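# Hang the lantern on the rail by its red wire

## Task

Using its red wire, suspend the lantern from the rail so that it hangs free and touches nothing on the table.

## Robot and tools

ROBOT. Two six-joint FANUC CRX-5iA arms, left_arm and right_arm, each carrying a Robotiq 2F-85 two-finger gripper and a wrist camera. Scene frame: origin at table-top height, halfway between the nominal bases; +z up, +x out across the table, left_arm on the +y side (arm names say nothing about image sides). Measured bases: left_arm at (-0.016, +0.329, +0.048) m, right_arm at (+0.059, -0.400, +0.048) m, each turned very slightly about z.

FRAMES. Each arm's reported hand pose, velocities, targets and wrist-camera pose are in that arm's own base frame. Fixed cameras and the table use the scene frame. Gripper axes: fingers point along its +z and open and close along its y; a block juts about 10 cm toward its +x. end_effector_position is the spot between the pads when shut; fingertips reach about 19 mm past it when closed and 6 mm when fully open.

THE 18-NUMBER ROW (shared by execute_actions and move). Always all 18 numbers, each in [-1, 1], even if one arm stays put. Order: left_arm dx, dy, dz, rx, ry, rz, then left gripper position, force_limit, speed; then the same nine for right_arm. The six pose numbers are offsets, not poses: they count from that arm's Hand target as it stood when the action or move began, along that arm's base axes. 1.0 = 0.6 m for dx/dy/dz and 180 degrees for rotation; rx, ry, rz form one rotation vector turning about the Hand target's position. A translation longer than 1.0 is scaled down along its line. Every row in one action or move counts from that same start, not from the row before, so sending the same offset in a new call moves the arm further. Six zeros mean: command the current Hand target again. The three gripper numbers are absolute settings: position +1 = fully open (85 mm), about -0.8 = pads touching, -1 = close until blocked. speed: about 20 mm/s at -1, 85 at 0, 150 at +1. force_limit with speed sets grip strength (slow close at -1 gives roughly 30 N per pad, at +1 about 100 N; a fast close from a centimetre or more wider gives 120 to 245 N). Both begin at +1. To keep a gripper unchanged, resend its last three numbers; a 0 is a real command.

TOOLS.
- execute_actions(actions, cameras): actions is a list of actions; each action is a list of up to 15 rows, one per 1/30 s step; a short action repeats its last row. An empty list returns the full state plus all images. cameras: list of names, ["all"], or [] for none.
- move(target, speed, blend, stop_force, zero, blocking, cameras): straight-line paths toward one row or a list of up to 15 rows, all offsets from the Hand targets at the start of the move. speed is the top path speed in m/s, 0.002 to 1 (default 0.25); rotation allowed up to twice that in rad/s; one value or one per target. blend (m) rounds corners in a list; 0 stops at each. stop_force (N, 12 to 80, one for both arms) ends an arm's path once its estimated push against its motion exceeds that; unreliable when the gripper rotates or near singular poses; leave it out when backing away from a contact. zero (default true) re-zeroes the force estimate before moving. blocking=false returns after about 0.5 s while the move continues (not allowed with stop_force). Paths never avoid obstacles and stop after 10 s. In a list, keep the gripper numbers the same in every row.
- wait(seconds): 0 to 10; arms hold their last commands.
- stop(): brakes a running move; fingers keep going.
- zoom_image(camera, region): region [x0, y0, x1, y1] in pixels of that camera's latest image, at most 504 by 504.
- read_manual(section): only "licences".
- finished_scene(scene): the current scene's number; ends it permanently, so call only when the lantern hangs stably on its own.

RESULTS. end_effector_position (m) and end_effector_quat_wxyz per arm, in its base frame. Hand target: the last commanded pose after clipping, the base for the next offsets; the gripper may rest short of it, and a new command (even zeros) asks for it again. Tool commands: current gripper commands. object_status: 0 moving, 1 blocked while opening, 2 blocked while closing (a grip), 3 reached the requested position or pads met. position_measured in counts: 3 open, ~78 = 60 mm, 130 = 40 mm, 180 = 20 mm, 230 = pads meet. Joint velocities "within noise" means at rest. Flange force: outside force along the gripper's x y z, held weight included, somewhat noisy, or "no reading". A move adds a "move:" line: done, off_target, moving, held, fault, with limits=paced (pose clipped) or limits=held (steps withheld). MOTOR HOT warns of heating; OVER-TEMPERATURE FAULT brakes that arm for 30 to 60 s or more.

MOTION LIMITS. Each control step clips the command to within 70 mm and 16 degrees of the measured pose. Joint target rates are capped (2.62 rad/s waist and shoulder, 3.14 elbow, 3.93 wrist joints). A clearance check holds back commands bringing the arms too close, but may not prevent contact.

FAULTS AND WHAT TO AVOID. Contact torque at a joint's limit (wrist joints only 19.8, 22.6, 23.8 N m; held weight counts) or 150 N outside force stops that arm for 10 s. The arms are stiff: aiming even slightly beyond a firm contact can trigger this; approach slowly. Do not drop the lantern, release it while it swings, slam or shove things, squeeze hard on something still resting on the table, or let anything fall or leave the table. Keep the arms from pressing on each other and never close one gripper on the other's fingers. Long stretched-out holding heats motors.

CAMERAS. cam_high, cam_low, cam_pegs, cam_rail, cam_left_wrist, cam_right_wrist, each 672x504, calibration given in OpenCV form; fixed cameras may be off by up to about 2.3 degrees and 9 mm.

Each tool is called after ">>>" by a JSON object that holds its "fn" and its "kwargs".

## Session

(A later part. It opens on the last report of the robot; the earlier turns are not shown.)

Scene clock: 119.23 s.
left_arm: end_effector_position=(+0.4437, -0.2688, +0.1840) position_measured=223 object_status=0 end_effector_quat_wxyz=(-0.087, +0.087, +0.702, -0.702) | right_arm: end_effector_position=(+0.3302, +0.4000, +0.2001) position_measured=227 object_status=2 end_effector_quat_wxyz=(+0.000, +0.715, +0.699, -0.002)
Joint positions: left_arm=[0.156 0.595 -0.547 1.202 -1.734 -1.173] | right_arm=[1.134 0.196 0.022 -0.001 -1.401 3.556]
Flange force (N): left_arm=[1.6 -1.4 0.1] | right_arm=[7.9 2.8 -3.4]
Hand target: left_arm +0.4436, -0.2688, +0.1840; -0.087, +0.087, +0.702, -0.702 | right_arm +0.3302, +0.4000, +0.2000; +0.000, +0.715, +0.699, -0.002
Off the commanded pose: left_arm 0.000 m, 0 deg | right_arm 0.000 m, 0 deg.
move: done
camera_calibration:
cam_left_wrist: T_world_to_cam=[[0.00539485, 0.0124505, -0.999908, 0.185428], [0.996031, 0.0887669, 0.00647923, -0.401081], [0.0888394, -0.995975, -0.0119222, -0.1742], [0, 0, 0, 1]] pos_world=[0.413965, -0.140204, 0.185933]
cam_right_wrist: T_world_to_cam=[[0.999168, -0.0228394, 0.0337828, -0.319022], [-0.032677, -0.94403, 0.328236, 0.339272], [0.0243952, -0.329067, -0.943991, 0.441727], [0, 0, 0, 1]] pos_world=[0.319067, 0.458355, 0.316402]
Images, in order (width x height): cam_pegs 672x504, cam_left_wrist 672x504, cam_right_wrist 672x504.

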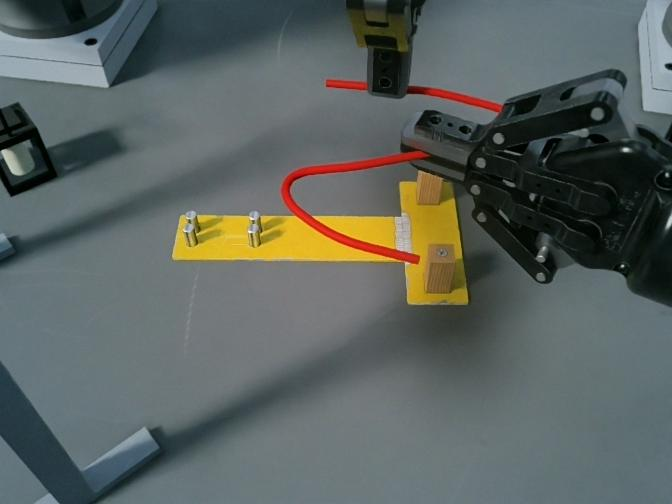

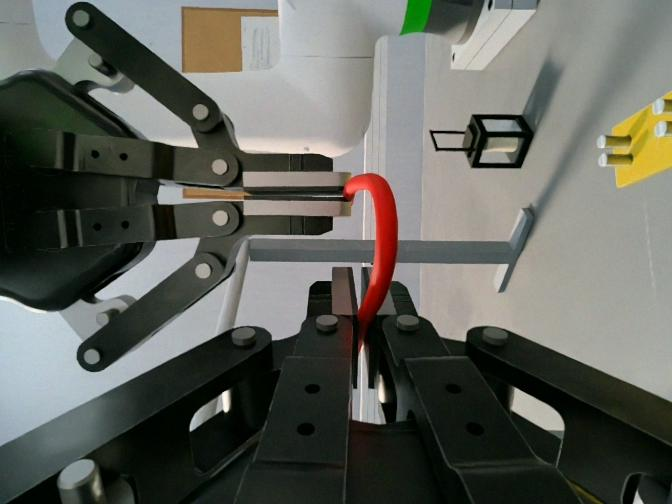

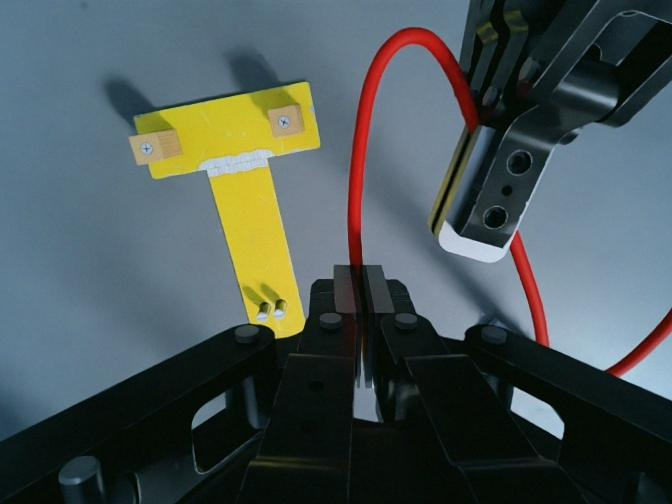

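>>> {"fn": "move", "kwargs": {"target": [[0,0,0,0,0,0,-1,0,-1,0,0,0,0,0,0,-0.5,0,-1],[0,0,0,0,0,0,-1,0,-1,0,0,0.2,0,0,0,-0.5,0,-1]], "speed": 0.15, "cameras": ["all"]}}

Scene clock: 121.53 s.
left_arm: end_effector_position=(+0.4437, -0.2688, +0.1840) position_measured=223 object_status=2 end_effector_quat_wxyz=(-0.087, +0.087, +0.702, -0.702) | right_arm: end_effector_position=(+0.3302, +0.4000, +0.3200) position_measured=192 object_status=3 end_effector_quat_wxyz=(+0.000, +0.715, +0.699, -0.002)
Joint positions: left_arm=[0.156 0.595 -0.547 1.202 -1.734 -1.173] | right_arm=[1.134 0.186 0.29 -0.001 -1.679 3.556]
Flange force (N): left_arm=[1.3 -2.8 1.2] | right_arm=[8.5 4.0 -3.7]
Hand target: left_arm +0.4436, -0.2688, +0.1840; -0.087, +0.087, +0.702, -0.702 | right_arm +0.3302, +0.4000, +0.3200; +0.000, +0.715, +0.699, -0.002
Off the commanded pose: left_arm 0.000 m, 0 deg | right_arm 0.000 m, 0 deg.
move: done
camera_calibration:
cam_left_wrist: T_world_to_cam=[[0.00539485, 0.0124505, -0.999908, 0.185428], [0.996031, 0.0887669, 0.00647923, -0.401081], [0.0888394, -0.995975, -0.0119222, -0.1742], [0, 0, 0, 1]] pos_world=[0.413965, -0.140204, 0.185933]
cam_right_wrist: T_world_to_cam=[[0.999164, -0.023061, 0.0337546, -0.322961], [-0.0328771, -0.944023, 0.328236, 0.299946], [0.0242957, -0.329071, -0.943992, 0.55504], [0, 0, 0, 1]] pos_world=[0.319067, 0.458356, 0.436402]

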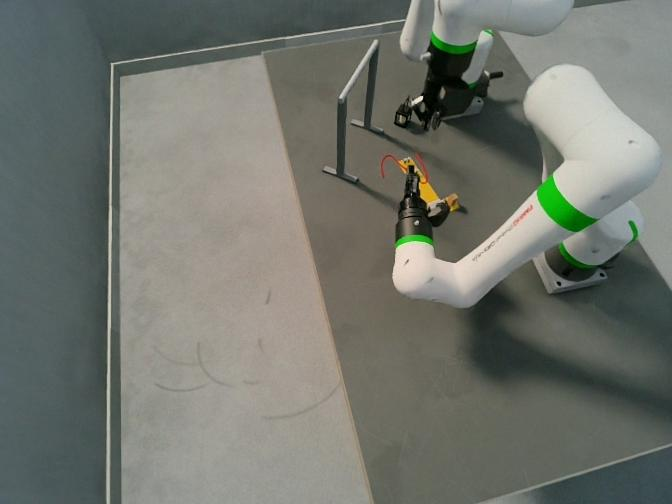

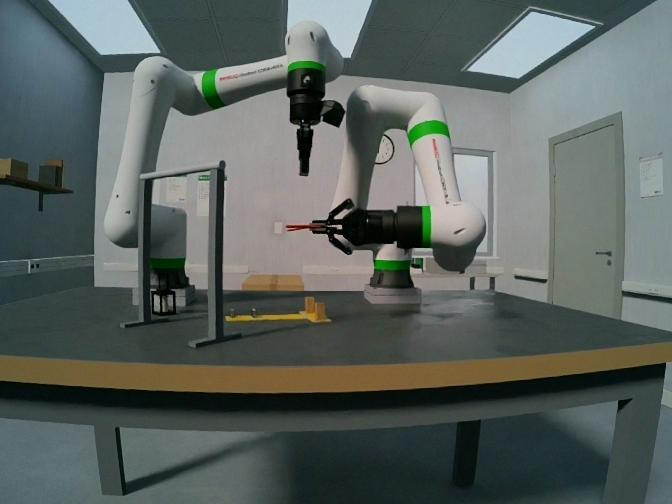

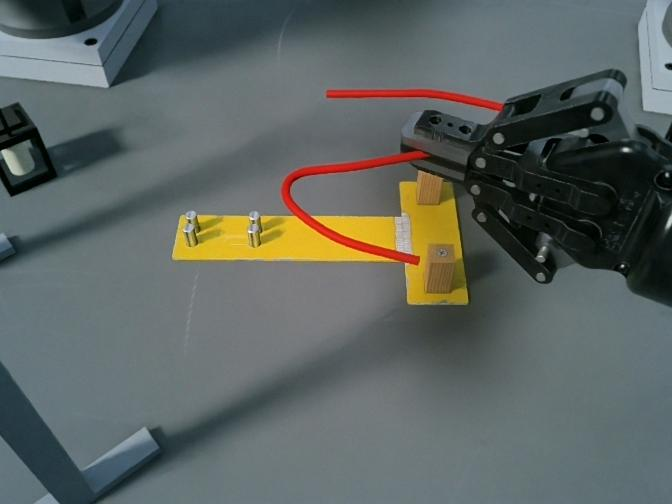

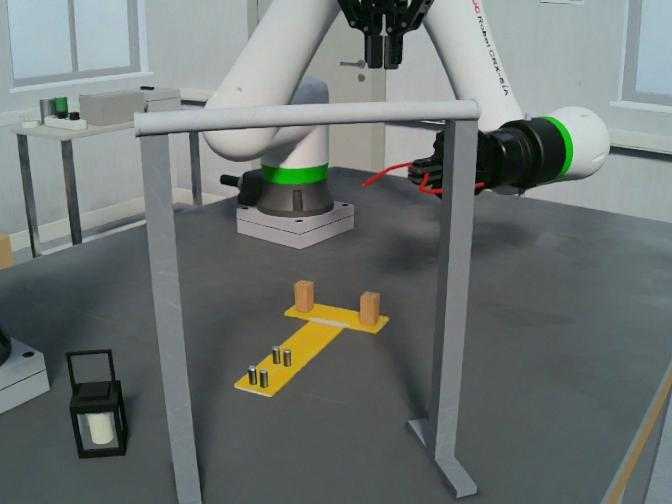

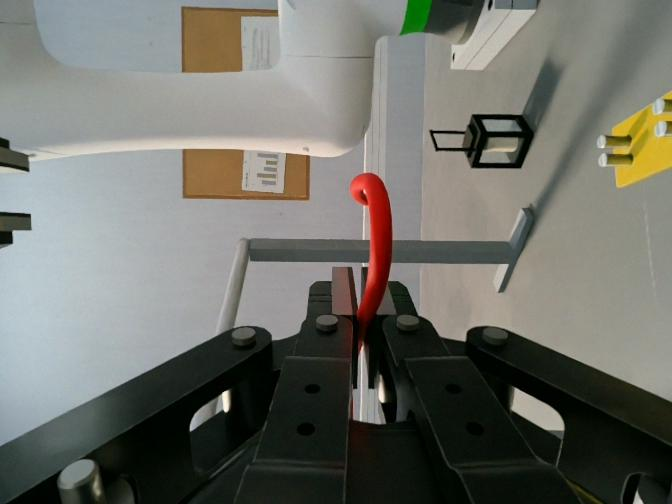

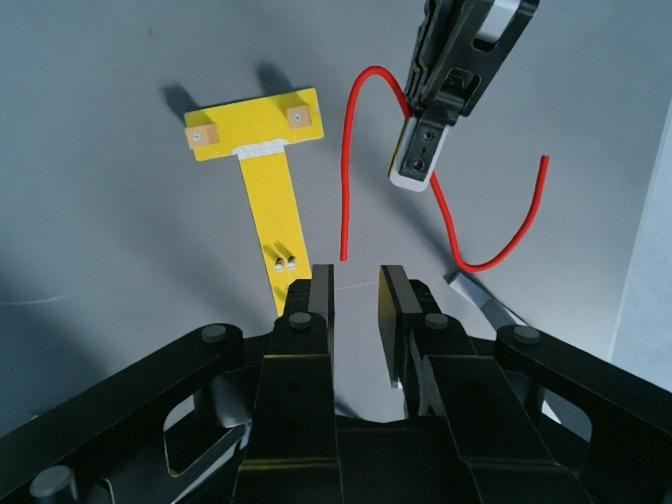

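>>> {"fn": "move", "kwargs": {"target": [[0.1,0.1,0.2,-0.06,0.25,0.168,-1,0,-1,-0.1,-0.3,0.05,0,0,-0.1,-0.5,0,-1],[0.232,-0.103,0.3,-0.1293,0.5159,0.336,-1,0,-1,-0.171,-0.5897,-0.033,0,0,-0.2183,-0.5,0,-1]], "blend": 0.03, "cameras": ["all"]}}

Scene clock: 129.73 s.
left_arm: end_effector_position=(+0.5833, -0.3302, +0.3640) position_measured=223 object_status=2 end_effector_quat_wxyz=(+0.218, +0.724, -0.258, +0.602) | right_arm: end_effector_position=(+0.2276, +0.0462, +0.3003) position_measured=192 object_status=3 end_effector_quat_wxyz=(+0.000, +0.908, +0.418, -0.002)
Joint positions: left_arm=[-0.722 -0.112 -0.47 3.317 -0.179 -0.162] | right_arm=[0.791 -0.588 -0.385 -0.002 -1.777 3.212]
Flange force (N): left_arm=no reading | right_arm=[2.2 -5.0 -4.0]
Hand target: left_arm +0.5828, -0.3306, +0.3640; +0.200, +0.731, -0.245, +0.605 | right_arm +0.2276, +0.0462, +0.3002; +0.000, +0.908, +0.418, -0.002
Off the commanded pose: left_arm 0.001 m, 3 deg | right_arm 0.000 m, 0 deg.
joint sent to its limit (left arm) — joint 4 (forearm roll), upper limit. The joint targets are off in orientation, not in position.
move: off_target (left_arm)
camera_calibration:
cam_left_wrist: T_world_to_cam=[[-0.646356, -0.763016, 0.00547825, 0.123579], [-0.380366, 0.315971, -0.869186, 0.660696], [0.661472, -0.563888, -0.494455, -0.26131], [0, 0, 0, 1]] pos_world=[0.504031, -0.261817, 0.444384]
cam_right_wrist: T_world_to_cam=[[0.758802, -0.650449, 0.0336921, -0.144246], [-0.623118, -0.709916, 0.328243, 0.0924978], [-0.189587, -0.270066, -0.943992, 0.468334], [0, 0, 0, 1]] pos_world=[0.255881, 0.0983221, 0.416602]

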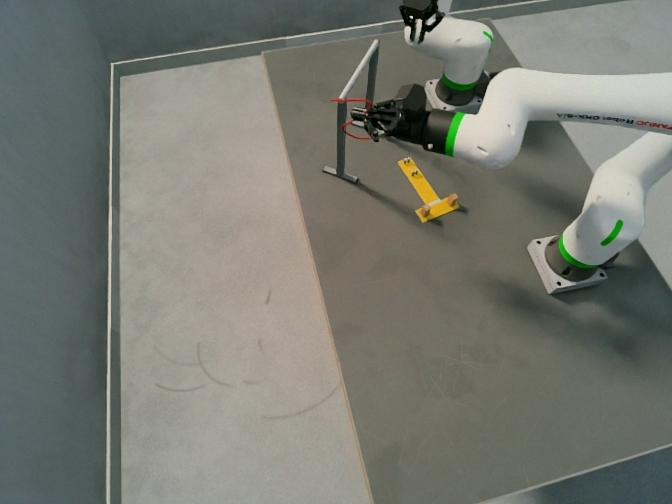

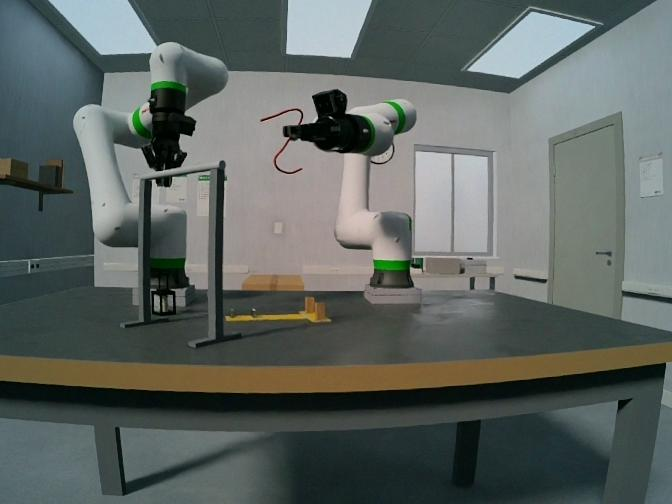

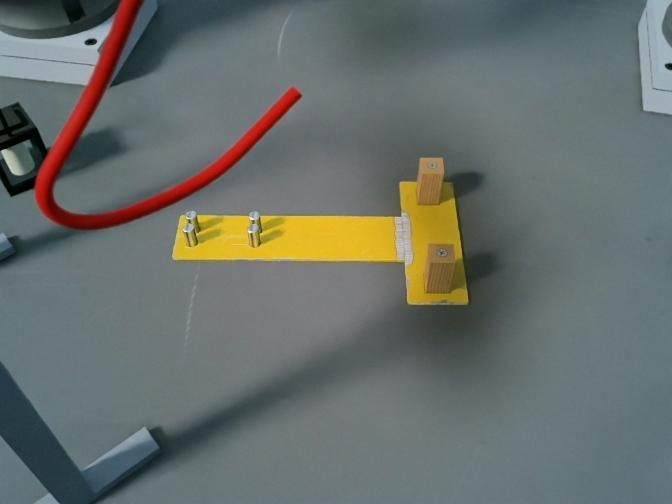

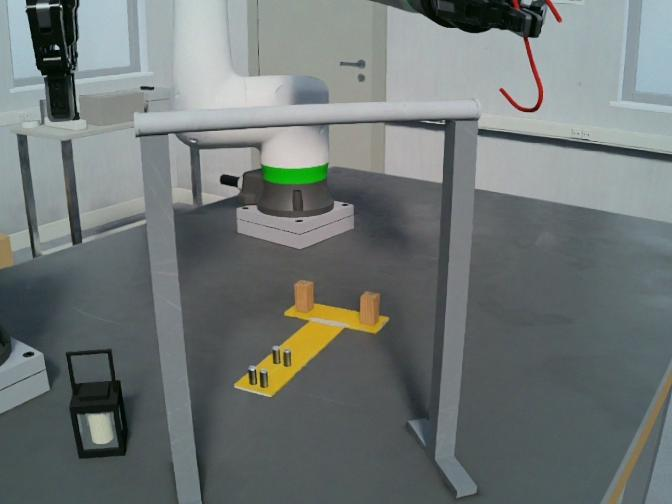

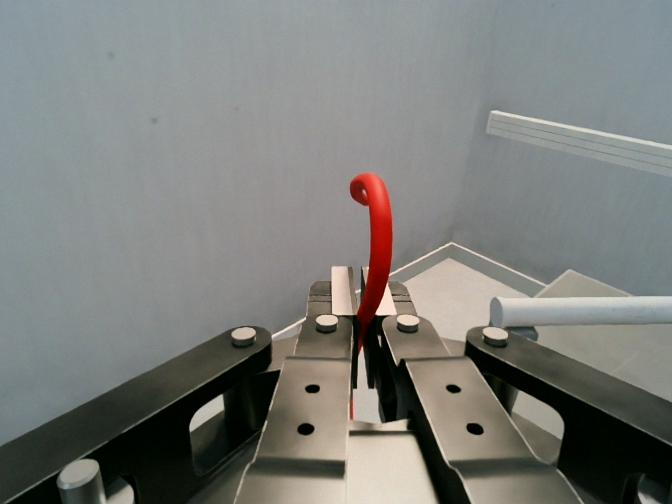

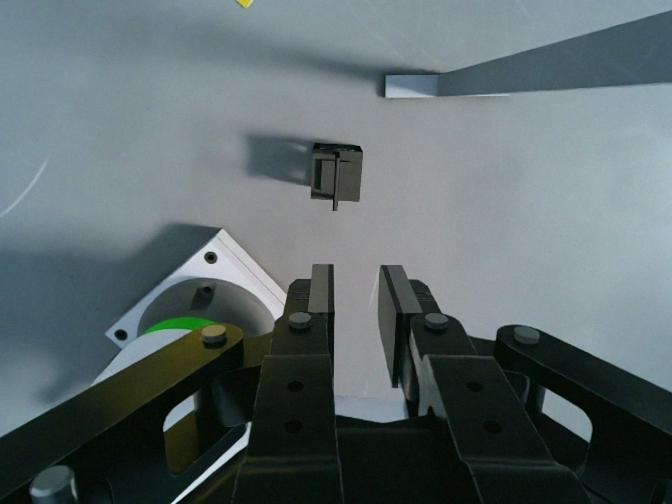

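>>> {"fn": "move", "kwargs": {"target": [[0,0,0,0,0,0,-1,0,-1,-0.0007,-0.008,-0.2,0,0,0,0.2,0,-1],[0,0,0,0,0,0,-1,0,-1,-0.0007,-0.008,-0.394,0,0,0,0.2,0,-1]], "speed": 0.2, "cameras": ["cam_rail","cam_right_wrist"]}}

Scene clock: 132.40 s.
left_arm: end_effector_position=(+0.5833, -0.3301, +0.3639) position_measured=223 object_status=2 end_effector_quat_wxyz=(+0.218, +0.724, -0.258, +0.602) | right_arm: end_effector_position=(+0.2271, +0.0414, +0.0639) position_measured=104 object_status=3 end_effector_quat_wxyz=(+0.000, +0.908, +0.418, -0.002)
Joint positions: left_arm=[-0.722 -0.112 -0.47 3.317 -0.179 -0.162] | right_arm=[0.775 -0.524 -0.914 -0.002 -1.185 3.23]
Flange force (N): left_arm=no reading | right_arm=[3.2 -3.9 -2.4]
Hand target: left_arm +0.5828, -0.3306, +0.3640; +0.200, +0.731, -0.245, +0.605 | right_arm +0.2271, +0.0414, +0.0638; +0.000, +0.908, +0.418, -0.002
Off the commanded pose: left_arm 0.001 m, 3 deg | right_arm 0.000 m, 0 deg.
joint sent to its limit (left arm) — joint 4 (forearm roll), upper limit. The joint targets are off in orientation, not in position.
move: off_target (left_arm)
camera_calibration:
cam_right_wrist: T_world_to_cam=[[0.758814, -0.650431, 0.0337627, -0.13912], [-0.623138, -0.70994, 0.328153, 0.166428], [-0.189471, -0.270046, -0.944021, 0.24387], [0, 0, 0, 1]] pos_world=[0.255481, 0.0935219, 0.180302]
Images, in order (width x height): cam_rail 672x504, cam_right_wrist 672x504.

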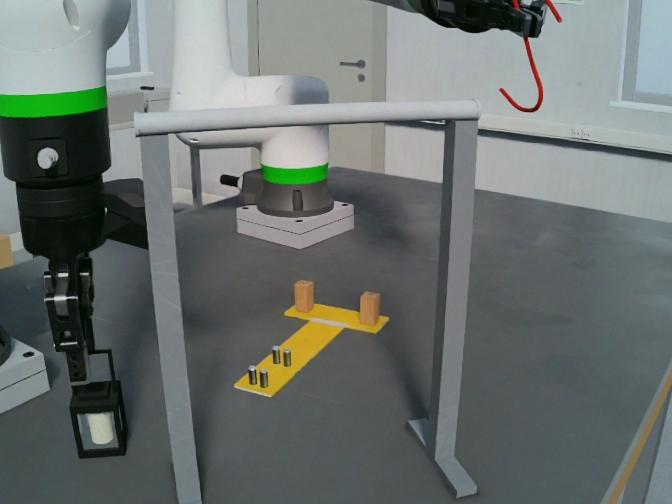

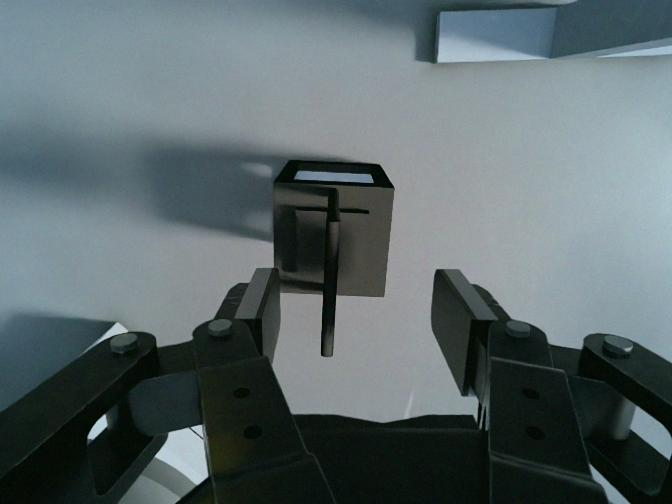

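>>> {"fn": "move", "kwargs": {"target": [[0,0,0,0,0,0,-1,0,-1,-0.0077,0.0067,0,0,0,0,0.2,0,-1],[0,0,0,0,0,0,-1,0,-1,-0.0077,0.0067,0,0,0,0,-1,-0.5,-1]], "cameras": ["cam_right_wrist"]}}

>>> {"fn": "move", "kwargs": {"target": [0,0,0,0,0,0,-1,0,-1,0,0,0.1,0,0,0,-1,-0.5,-1], "speed": 0.1, "cameras": ["cam_right_wrist","cam_rail","cam_low"]}}

Scene clock: 136.00 s.
left_arm: end_effector_position=(+0.5833, -0.3301, +0.3639) position_measured=223 object_status=2 end_effector_quat_wxyz=(+0.218, +0.724, -0.258, +0.602) | right_arm: end_effector_position=(+0.2225, +0.0454, +0.0638) position_measured=225 object_status=0 end_effector_quat_wxyz=(+0.000, +0.908, +0.418, -0.002)
Joint positions: left_arm=[-0.722 -0.112 -0.47 3.317 -0.179 -0.162] | right_arm=[0.807 -0.541 -0.922 -0.002 -1.193 3.198]
Flange force (N): left_arm=no reading | right_arm=[2.9 -3.6 -1.3]
Hand target: left_arm +0.5828, -0.3306, +0.3640; +0.200, +0.731, -0.245, +0.605 | right_arm +0.2225, +0.0454, +0.0638; +0.000, +0.908, +0.418, -0.002
Off the commanded pose: left_arm 0.001 m, 3 deg | right_arm 0.000 m, 0 deg.
joint sent to its limit (left arm) — joint 4 (forearm roll), upper limit. The joint targets are off in orientation, not in position.
move: off_target (left_arm)
camera_calibration:
cam_right_wrist: T_world_to_cam=[[0.758802, -0.650449, 0.0336921, -0.133007], [-0.623118, -0.709916, 0.328243, 0.166411], [-0.189587, -0.270066, -0.943992, 0.244011], [0, 0, 0, 1]] pos_world=[0.250881, 0.0975221, 0.180202]
Images, in order (width x height): cam_right_wrist 672x504.

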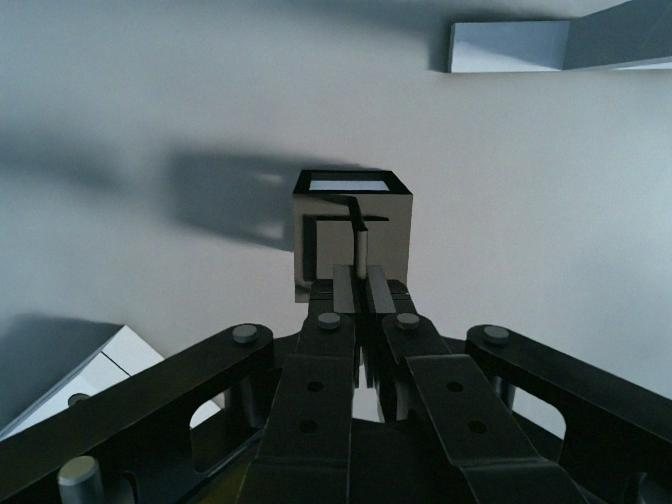

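Scene clock: 137.00 s.
left_arm: end_effector_position=(+0.5833, -0.3301, +0.3639) position_measured=223 object_status=2 end_effector_quat_wxyz=(+0.218, +0.724, -0.258, +0.602) | right_arm: end_effector_position=(+0.2225, +0.0454, +0.1238) position_measured=225 object_status=2 end_effector_quat_wxyz=(+0.000, +0.908, +0.418, -0.002)
Joint positions: left_arm=[-0.722 -0.112 -0.47 3.317 -0.179 -0.162] | right_arm=[0.807 -0.606 -0.806 -0.002 -1.374 3.197]
Flange force (N): left_arm=no reading | right_arm=[-0.3 -5.2 -0.9]
Hand target: left_arm +0.5828, -0.3306, +0.3640; +0.200, +0.731, -0.245, +0.605 | right_arm +0.2225, +0.0454, +0.1238; +0.000, +0.908, +0.418, -0.002
Off the commanded pose: left_arm 0.001 m, 3 deg | right_arm 0.000 m, 0 deg.
joint sent to its limit (left arm) — joint 4 (forearm roll), upper limit. The joint targets are off in orientation, not in position.
move: off_target (left_arm)
camera_calibration:
cam_right_wrist: T_world_to_cam=[[0.758815, -0.650431, 0.0337535, -0.135049], [-0.623104, -0.709897, 0.32831, 0.146695], [-0.189581, -0.270159, -0.943967, 0.300652], [0, 0, 0, 1]] pos_world=[0.250881, 0.0975222, 0.240202]
Images, in order (width x height): cam_low 672x504, cam_rail 672x504, cam_right_wrist 672x504.

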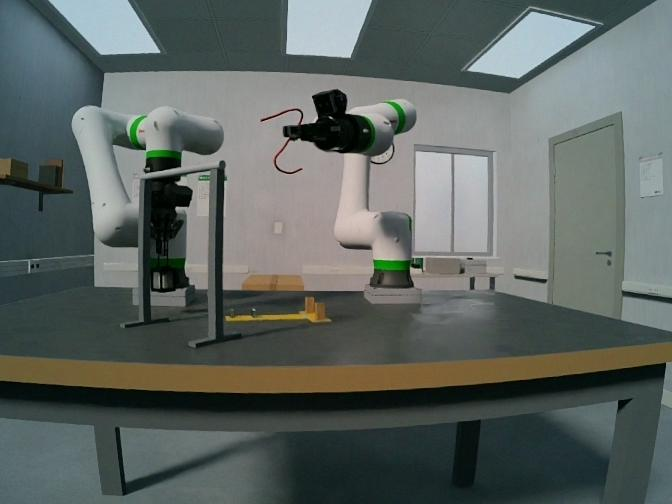

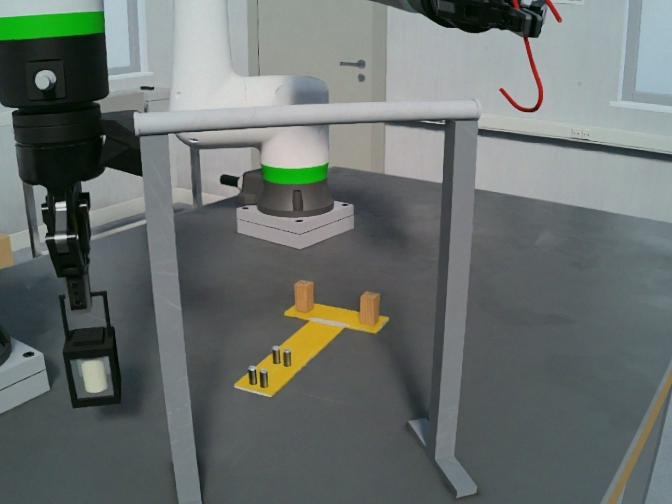

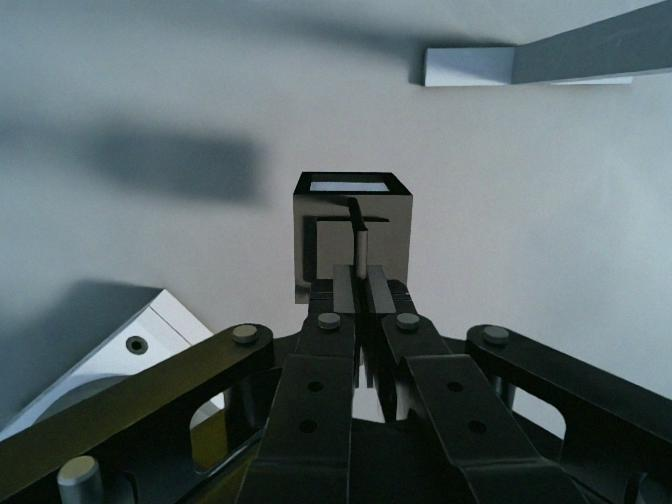

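>>> {"fn": "move", "kwargs": {"target": [[0,0.45,0.1,0,0,0,-1,0,-1,-0.0432,0.249,0.04,0,0,0,-1,-0.5,-1],[0,0.5,0.1,0,0,0,-1,0,-1,0.3838,0.6038,0.04,0,0,0,-1,-0.5,-1]], "speed": 0.2, "blend": 0.02}}

Scene clock: 140.97 s.
left_arm: end_effector_position=(+0.5828, -0.0306, +0.4240) position_measured=223 object_status=2 end_effector_quat_wxyz=(+0.200, +0.731, -0.245, +0.605) | right_arm: end_effector_position=(+0.4528, +0.4077, +0.1479) position_measured=225 object_status=2 end_effector_quat_wxyz=(+0.000, +0.908, +0.418, -0.002)
Joint positions: left_arm=[0.388 -0.161 -0.693 1.682 -1.013 1.055] | right_arm=[0.947 0.446 0.225 -0.003 -1.353 3.058]
Flange force (N): left_arm=[-0.9 3.9 -1.1] | right_arm=[12.0 -0.1 1.7]
Hand target: left_arm +0.5828, -0.0306, +0.4240; +0.200, +0.731, -0.245, +0.605 | right_arm +0.4528, +0.4077, +0.1478; +0.000, +0.908, +0.418, -0.002
Off the commanded pose: left_arm 0.000 m, 0 deg | right_arm 0.000 m, 0 deg.
move: done

>>> {"fn": "move", "kwargs": {"target": [0,0,0,0,0,0,-1,0,-1,0,0,-0.138,0,0,0,-1,-0.5,-1], "speed": 0.08}}

>>> {"fn": "move", "kwargs": {"target": [[0,0,0,0,0,0,-1,0,-1,0,0,0,0,0,0,-0.2,0,-0.9],[0,0,0,0,0,0,-1,0,-1,0,0,0.25,0,0,0,-0.2,0,-0.9]], "speed": 0.15, "cameras": ["all"]}}

Scene clock: 142.70 s.
left_arm: end_effector_position=(+0.5828, -0.0306, +0.4240) position_measured=223 object_status=2 end_effector_quat_wxyz=(+0.200, +0.731, -0.245, +0.605) | right_arm: end_effector_position=(+0.4528, +0.4077, +0.0651) position_measured=225 object_status=2 end_effector_quat_wxyz=(+0.000, +0.908, +0.418, -0.002)
Joint positions: left_arm=[0.388 -0.161 -0.693 1.682 -1.013 1.055] | right_arm=[0.947 0.509 0.114 -0.003 -1.179 3.058]
Flange force (N): left_arm=[-0.9 3.7 -1.8] | right_arm=[11.8 -0.4 2.8]
Hand target: left_arm +0.5828, -0.0306, +0.4240; +0.200, +0.731, -0.245, +0.605 | right_arm +0.4528, +0.4077, +0.0650; +0.000, +0.908, +0.418, -0.002
Off the commanded pose: left_arm 0.000 m, 0 deg | right_arm 0.000 m, 0 deg.
move: done

Scene clock: 145.40 s.
left_arm: end_effector_position=(+0.5828, -0.0306, +0.4240) position_measured=223 object_status=2 end_effector_quat_wxyz=(+0.200, +0.731, -0.245, +0.605) | right_arm: end_effector_position=(+0.4528, +0.4077, +0.2151) position_measured=154 object_status=3 end_effector_quat_wxyz=(+0.000, +0.908, +0.418, -0.002)
Joint positions: left_arm=[0.388 -0.161 -0.693 1.682 -1.013 1.055] | right_arm=[0.947 0.421 0.348 -0.002 -1.501 3.057]
Flange force (N): left_arm=[-0.5 3.6 -1.7] | right_arm=[14.2 -0.3 -3.0]
Hand target: left_arm +0.5828, -0.0306, +0.4240; +0.200, +0.731, -0.245, +0.605 | right_arm +0.4528, +0.4077, +0.2150; +0.000, +0.908, +0.418, -0.002
Off the commanded pose: left_arm 0.000 m, 0 deg | right_arm 0.000 m, 0 deg.
move: done
camera_calibration:
cam_left_wrist: T_world_to_cam=[[-0.611265, -0.791421, -0.0029631, 0.333865], [-0.394803, 0.308172, -0.86554, 0.624641], [0.68592, -0.527905, -0.50083, -0.0728521], [0, 0, 0, 1]] pos_world=[0.500661, 0.0332716, 0.505155]
cam_right_wrist: T_world_to_cam=[[0.758794, -0.650447, 0.033921, -0.0772715], [-0.623194, -0.709887, 0.32816, 0.517506], [-0.189371, -0.270145, -0.944013, 0.528282], [0, 0, 0, 1]] pos_world=[0.481181, 0.459822, 0.331501]

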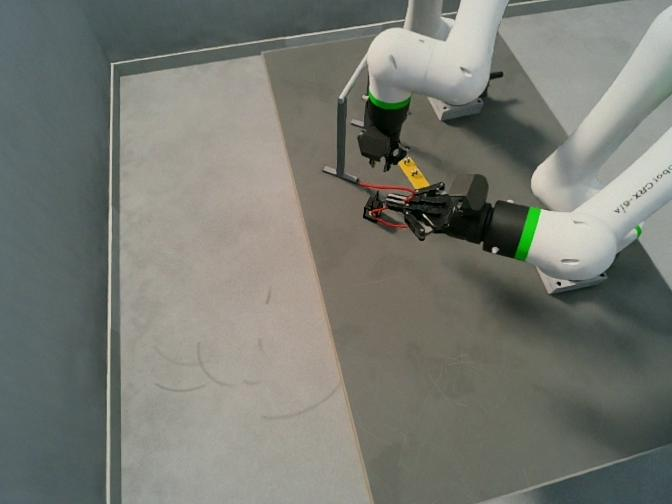

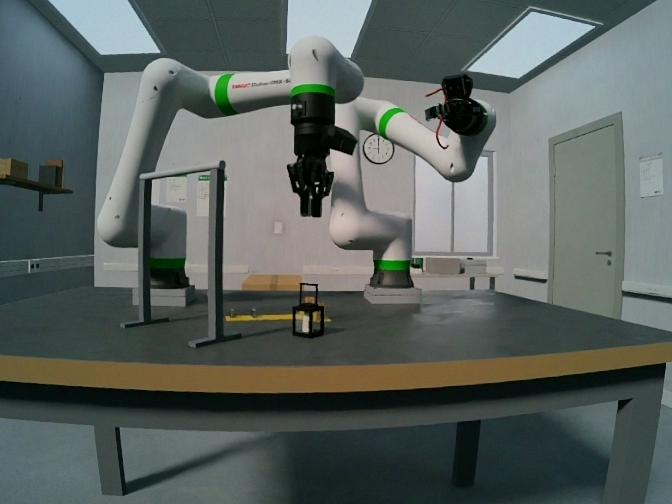

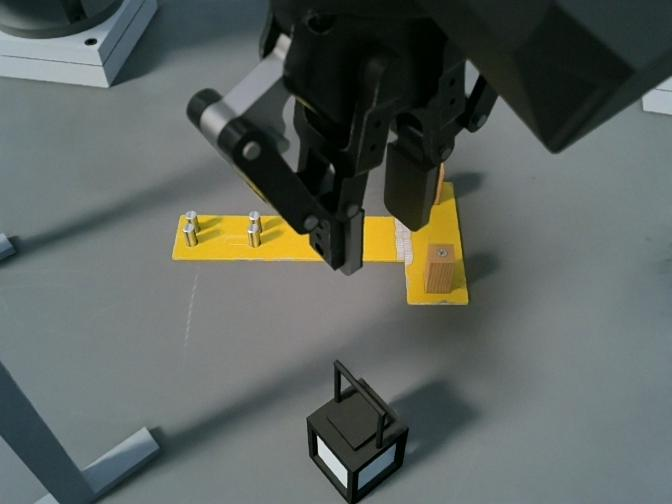

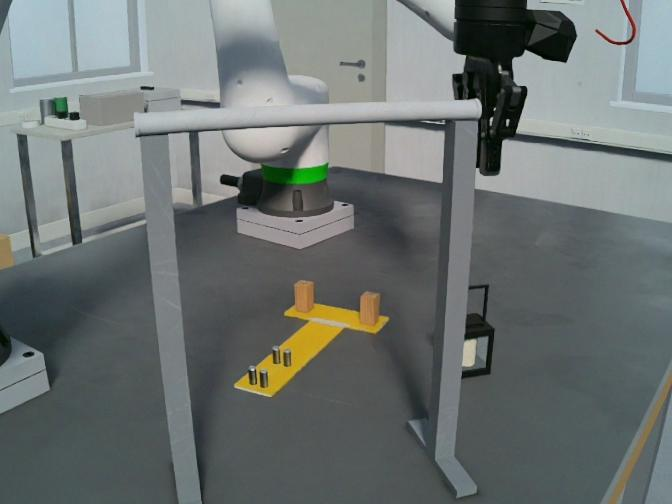

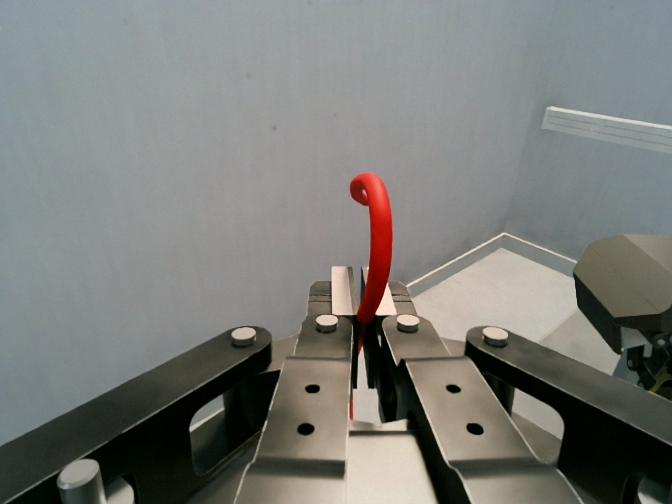

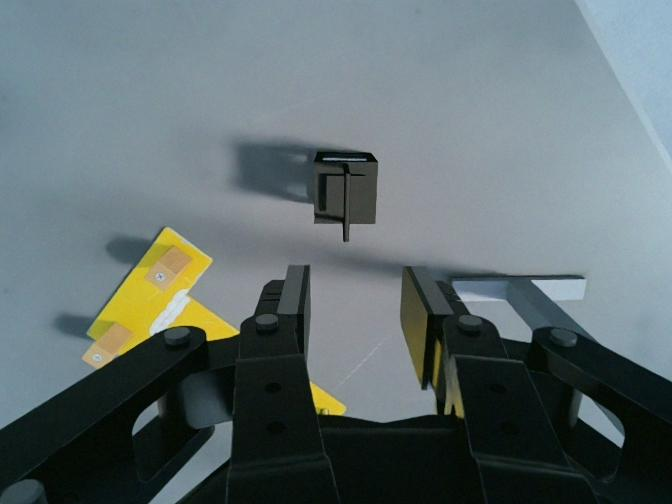

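>>> {"fn": "move", "kwargs": {"target": [[0,0,0,0,0,0,-1,0,-1,-0.3,-0.3,0.2,0,0,0,-0.2,0,-0.9],[0,-0.5,-0.2,0,0,0,-1,0,-1,-0.3,-0.65,0.2,0,0,0,-0.2,0,-0.9]], "cameras": ["cam_pegs","cam_low","cam_left_wrist"]}}

Scene clock: 149.63 s.
left_arm: end_effector_position=(+0.5832, -0.3302, +0.3040) position_measured=223 object_status=2 end_effector_quat_wxyz=(+0.212, +0.726, -0.254, +0.603) | right_arm: end_effector_position=(+0.2728, +0.0177, +0.3350) position_measured=154 object_status=3 end_effector_quat_wxyz=(+0.000, +0.908, +0.418, -0.002)
Joint positions: left_arm=[-0.735 -0.035 -0.555 3.317 -0.341 -0.152] | right_arm=[0.559 -0.449 -0.23 -0.001 -1.793 3.445]
Flange force (N): left_arm=no reading | right_arm=[3.7 -1.1 -4.1]
Hand target: left_arm +0.5828, -0.3306, +0.3040; +0.200, +0.731, -0.245, +0.605 | right_arm +0.2728, +0.0177, +0.3350; +0.000, +0.908, +0.418, -0.002
Off the commanded pose: left_arm 0.001 m, 2 deg | right_arm 0.000 m, 0 deg.
joint sent to its limit (left arm) — joint 4 (forearm roll), upper limit. The joint targets still meet the commanded pose.
move: done
camera_calibration:
cam_left_wrist: T_world_to_cam=[[-0.635538, -0.772064, 0.00292733, 0.115299], [-0.384976, 0.313609, -0.868011, 0.610151], [0.669241, -0.552781, -0.496537, -0.291225], [0, 0, 0, 1]] pos_world=[0.50307, -0.263315, 0.384676]
Images, in order (width x height): cam_low 672x504, cam_pegs 672x504, cam_left_wrist 672x504.

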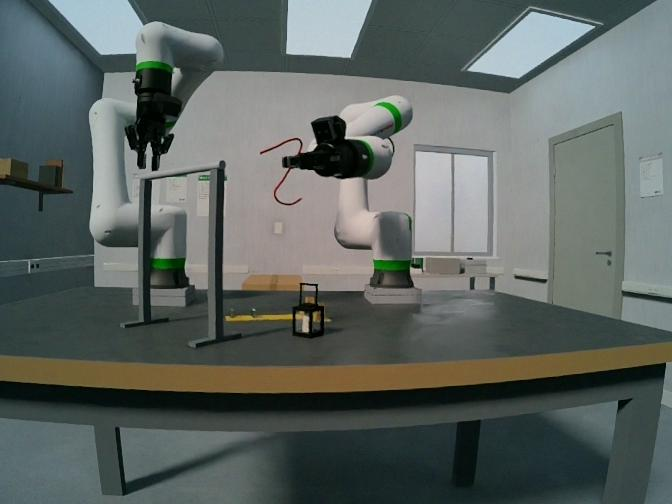

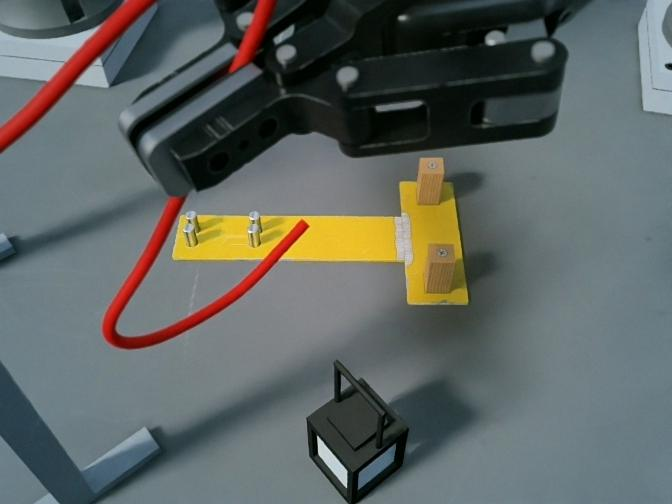

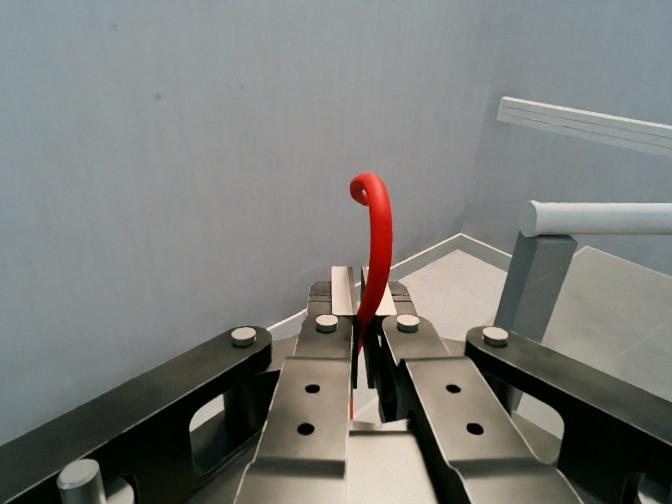

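>>> {"fn": "move", "kwargs": {"target": [0.012,-0.01,-0.23,0,0,0,-1,0,-1,0,0,0,0,0,0,-0.2,0,-0.9], "cameras": ["cam_pegs","cam_low","cam_rail"]}}

>>> {"fn": "zoom_image", "kwargs": {"camera": "cam_low", "region": [210, 200, 390, 350]}}

Scene clock: 150.87 s.
left_arm: end_effector_position=(+0.5901, -0.3366, +0.1660) position_measured=223 object_status=2 end_effector_quat_wxyz=(+0.200, +0.731, -0.245, +0.605) | right_arm: end_effector_position=(+0.2728, +0.0177, +0.3350) position_measured=154 object_status=3 end_effector_quat_wxyz=(+0.000, +0.908, +0.418, -0.002)
Joint positions: left_arm=[-0.763 0.273 -0.643 3.317 -0.734 -0.112] | right_arm=[0.559 -0.449 -0.23 -0.001 -1.793 3.445]
Flange force (N): left_arm=[0.7 0.7 -2.1] | right_arm=[4.1 -2.4 -4.3]
Hand target: left_arm +0.5900, -0.3366, +0.1660; +0.200, +0.731, -0.245, +0.605 | right_arm +0.2728, +0.0177, +0.3350; +0.000, +0.908, +0.418, -0.002
Off the commanded pose: left_arm 0.000 m, 0 deg | right_arm 0.000 m, 0 deg.
joint sent to its limit (left arm) — joint 4 (forearm roll), upper limit. The joint targets still meet the commanded pose.
move: done
Images, in order (width x height): cam_low 672x504, cam_pegs 672x504, cam_rail 672x504.

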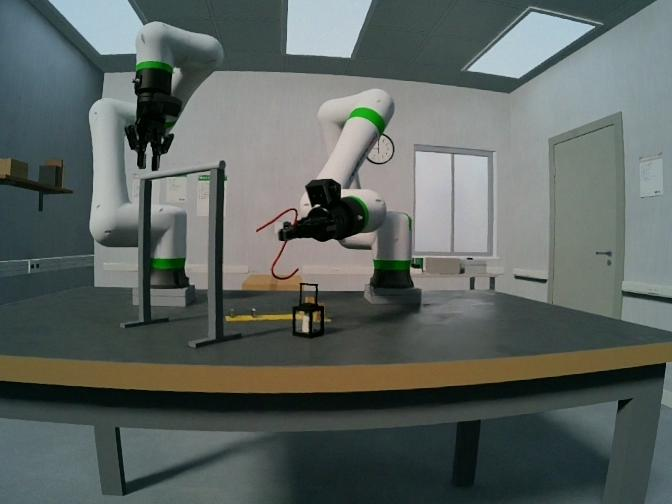

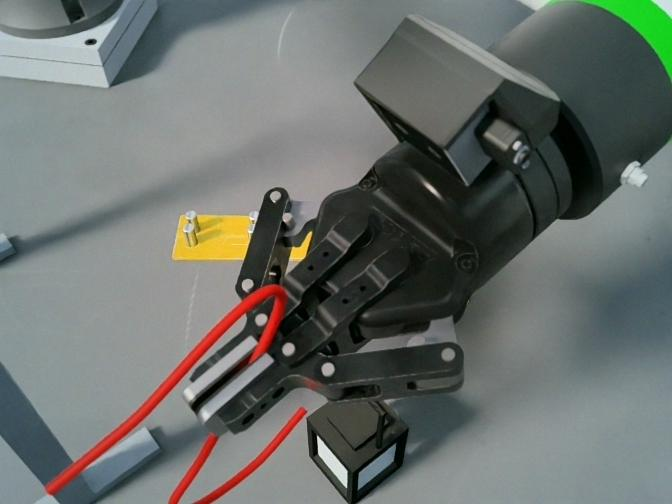

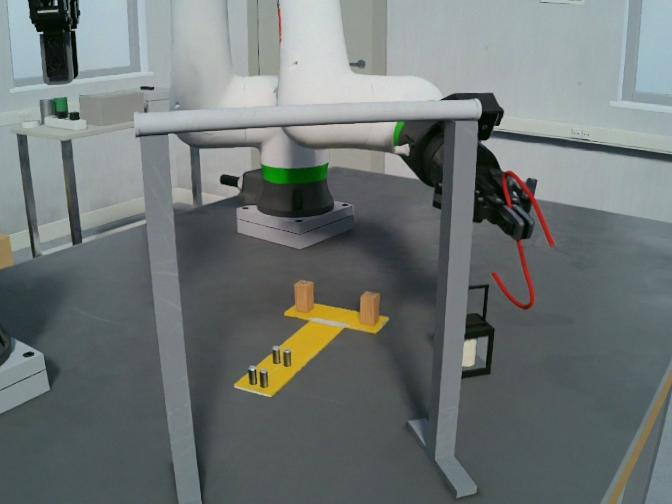

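Scaled by 2.800 from the camera's 672x504 image, which has a finer 960x720 frame.

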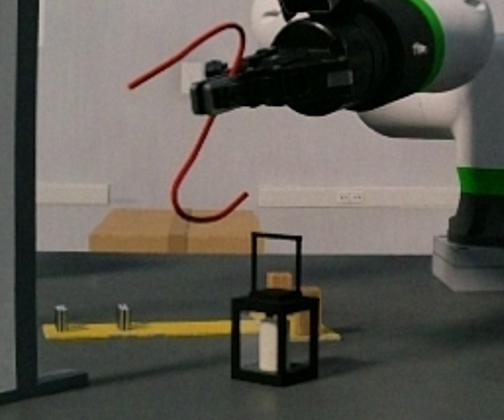

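>>> {"fn": "move", "kwargs": {"target": [[0,0,-0.07,0,0,0,-1,0,-1,0,0,0,0,0,0,-0.2,0,-0.9],[-0.1068,0.0798,-0.07,0,0,0,-1,0,-1,0,0,0,0,0,0,-0.2,0,-0.9]], "speed": 0.06, "cameras": ["cam_pegs","cam_low","cam_rail"]}}

>>> {"fn": "zoom_image", "kwargs": {"camera": "cam_low", "region": [210, 200, 390, 350]}}

Scene clock: 153.83 s.
left_arm: end_effector_position=(+0.5262, -0.2885, +0.1240) position_measured=223 object_status=2 end_effector_quat_wxyz=(+0.202, +0.730, -0.247, +0.604) | right_arm: end_effector_position=(+0.2728, +0.0177, +0.3350) position_measured=154 object_status=3 end_effector_quat_wxyz=(+0.000, +0.908, +0.418, -0.002)
Joint positions: left_arm=[-0.792 0.265 -0.863 3.317 -0.944 -0.079] | right_arm=[0.559 -0.449 -0.23 -0.001 -1.793 3.445]
Flange force (N): left_arm=[3.1 0.6 -3.2] | right_arm=[3.7 -2.4 -4.2]
Hand target: left_arm +0.5260, -0.2887, +0.1240; +0.200, +0.731, -0.245, +0.605 | right_arm +0.2728, +0.0177, +0.3350; +0.000, +0.908, +0.418, -0.002
Off the commanded pose: left_arm 0.000 m, 0 deg | right_arm 0.000 m, 0 deg.
joint sent to its limit (left arm) — joint 4 (forearm roll), upper limit. The joint targets still meet the commanded pose.
move: done
Images, in order (width x height): cam_low 672x504, cam_pegs 672x504, cam_rail 672x504.

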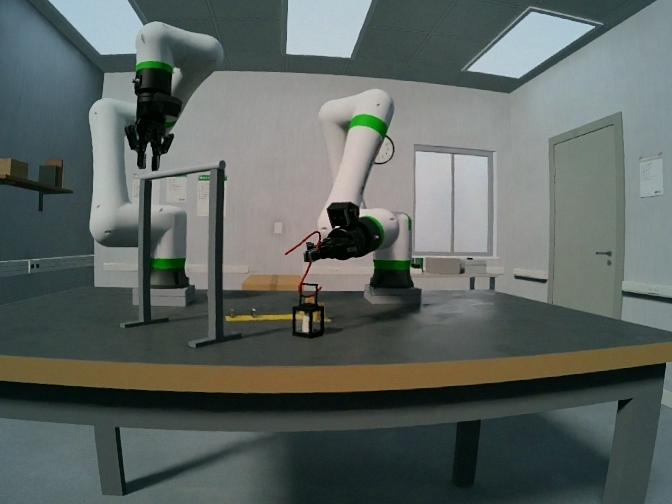

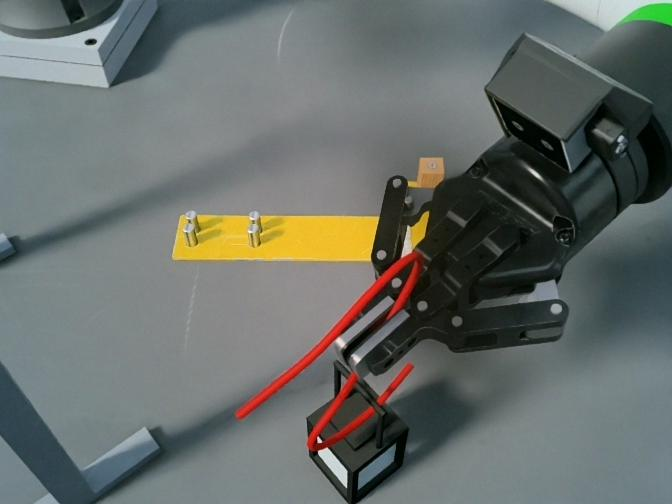

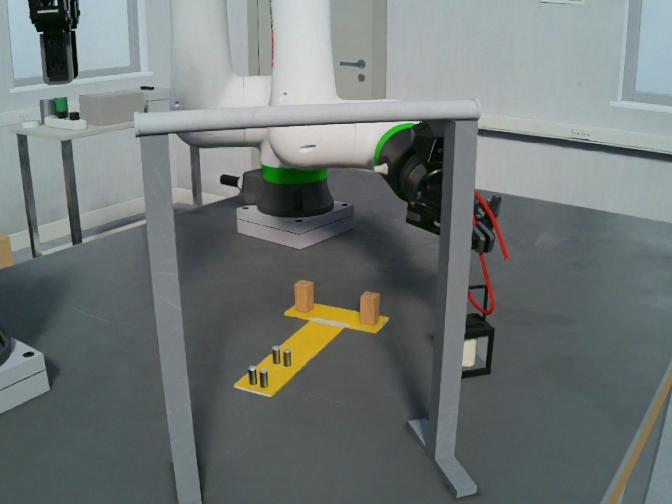

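Scaled by 2.800 from the camera's 672x504 image, which has a finer 960x720 frame.

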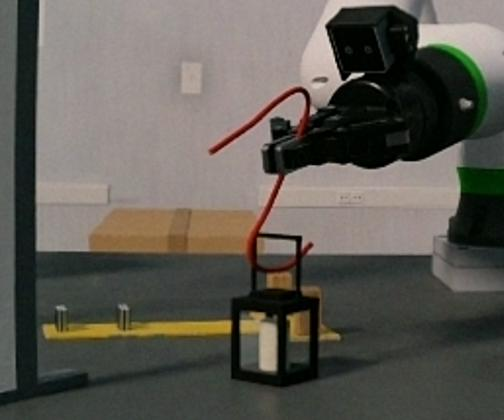

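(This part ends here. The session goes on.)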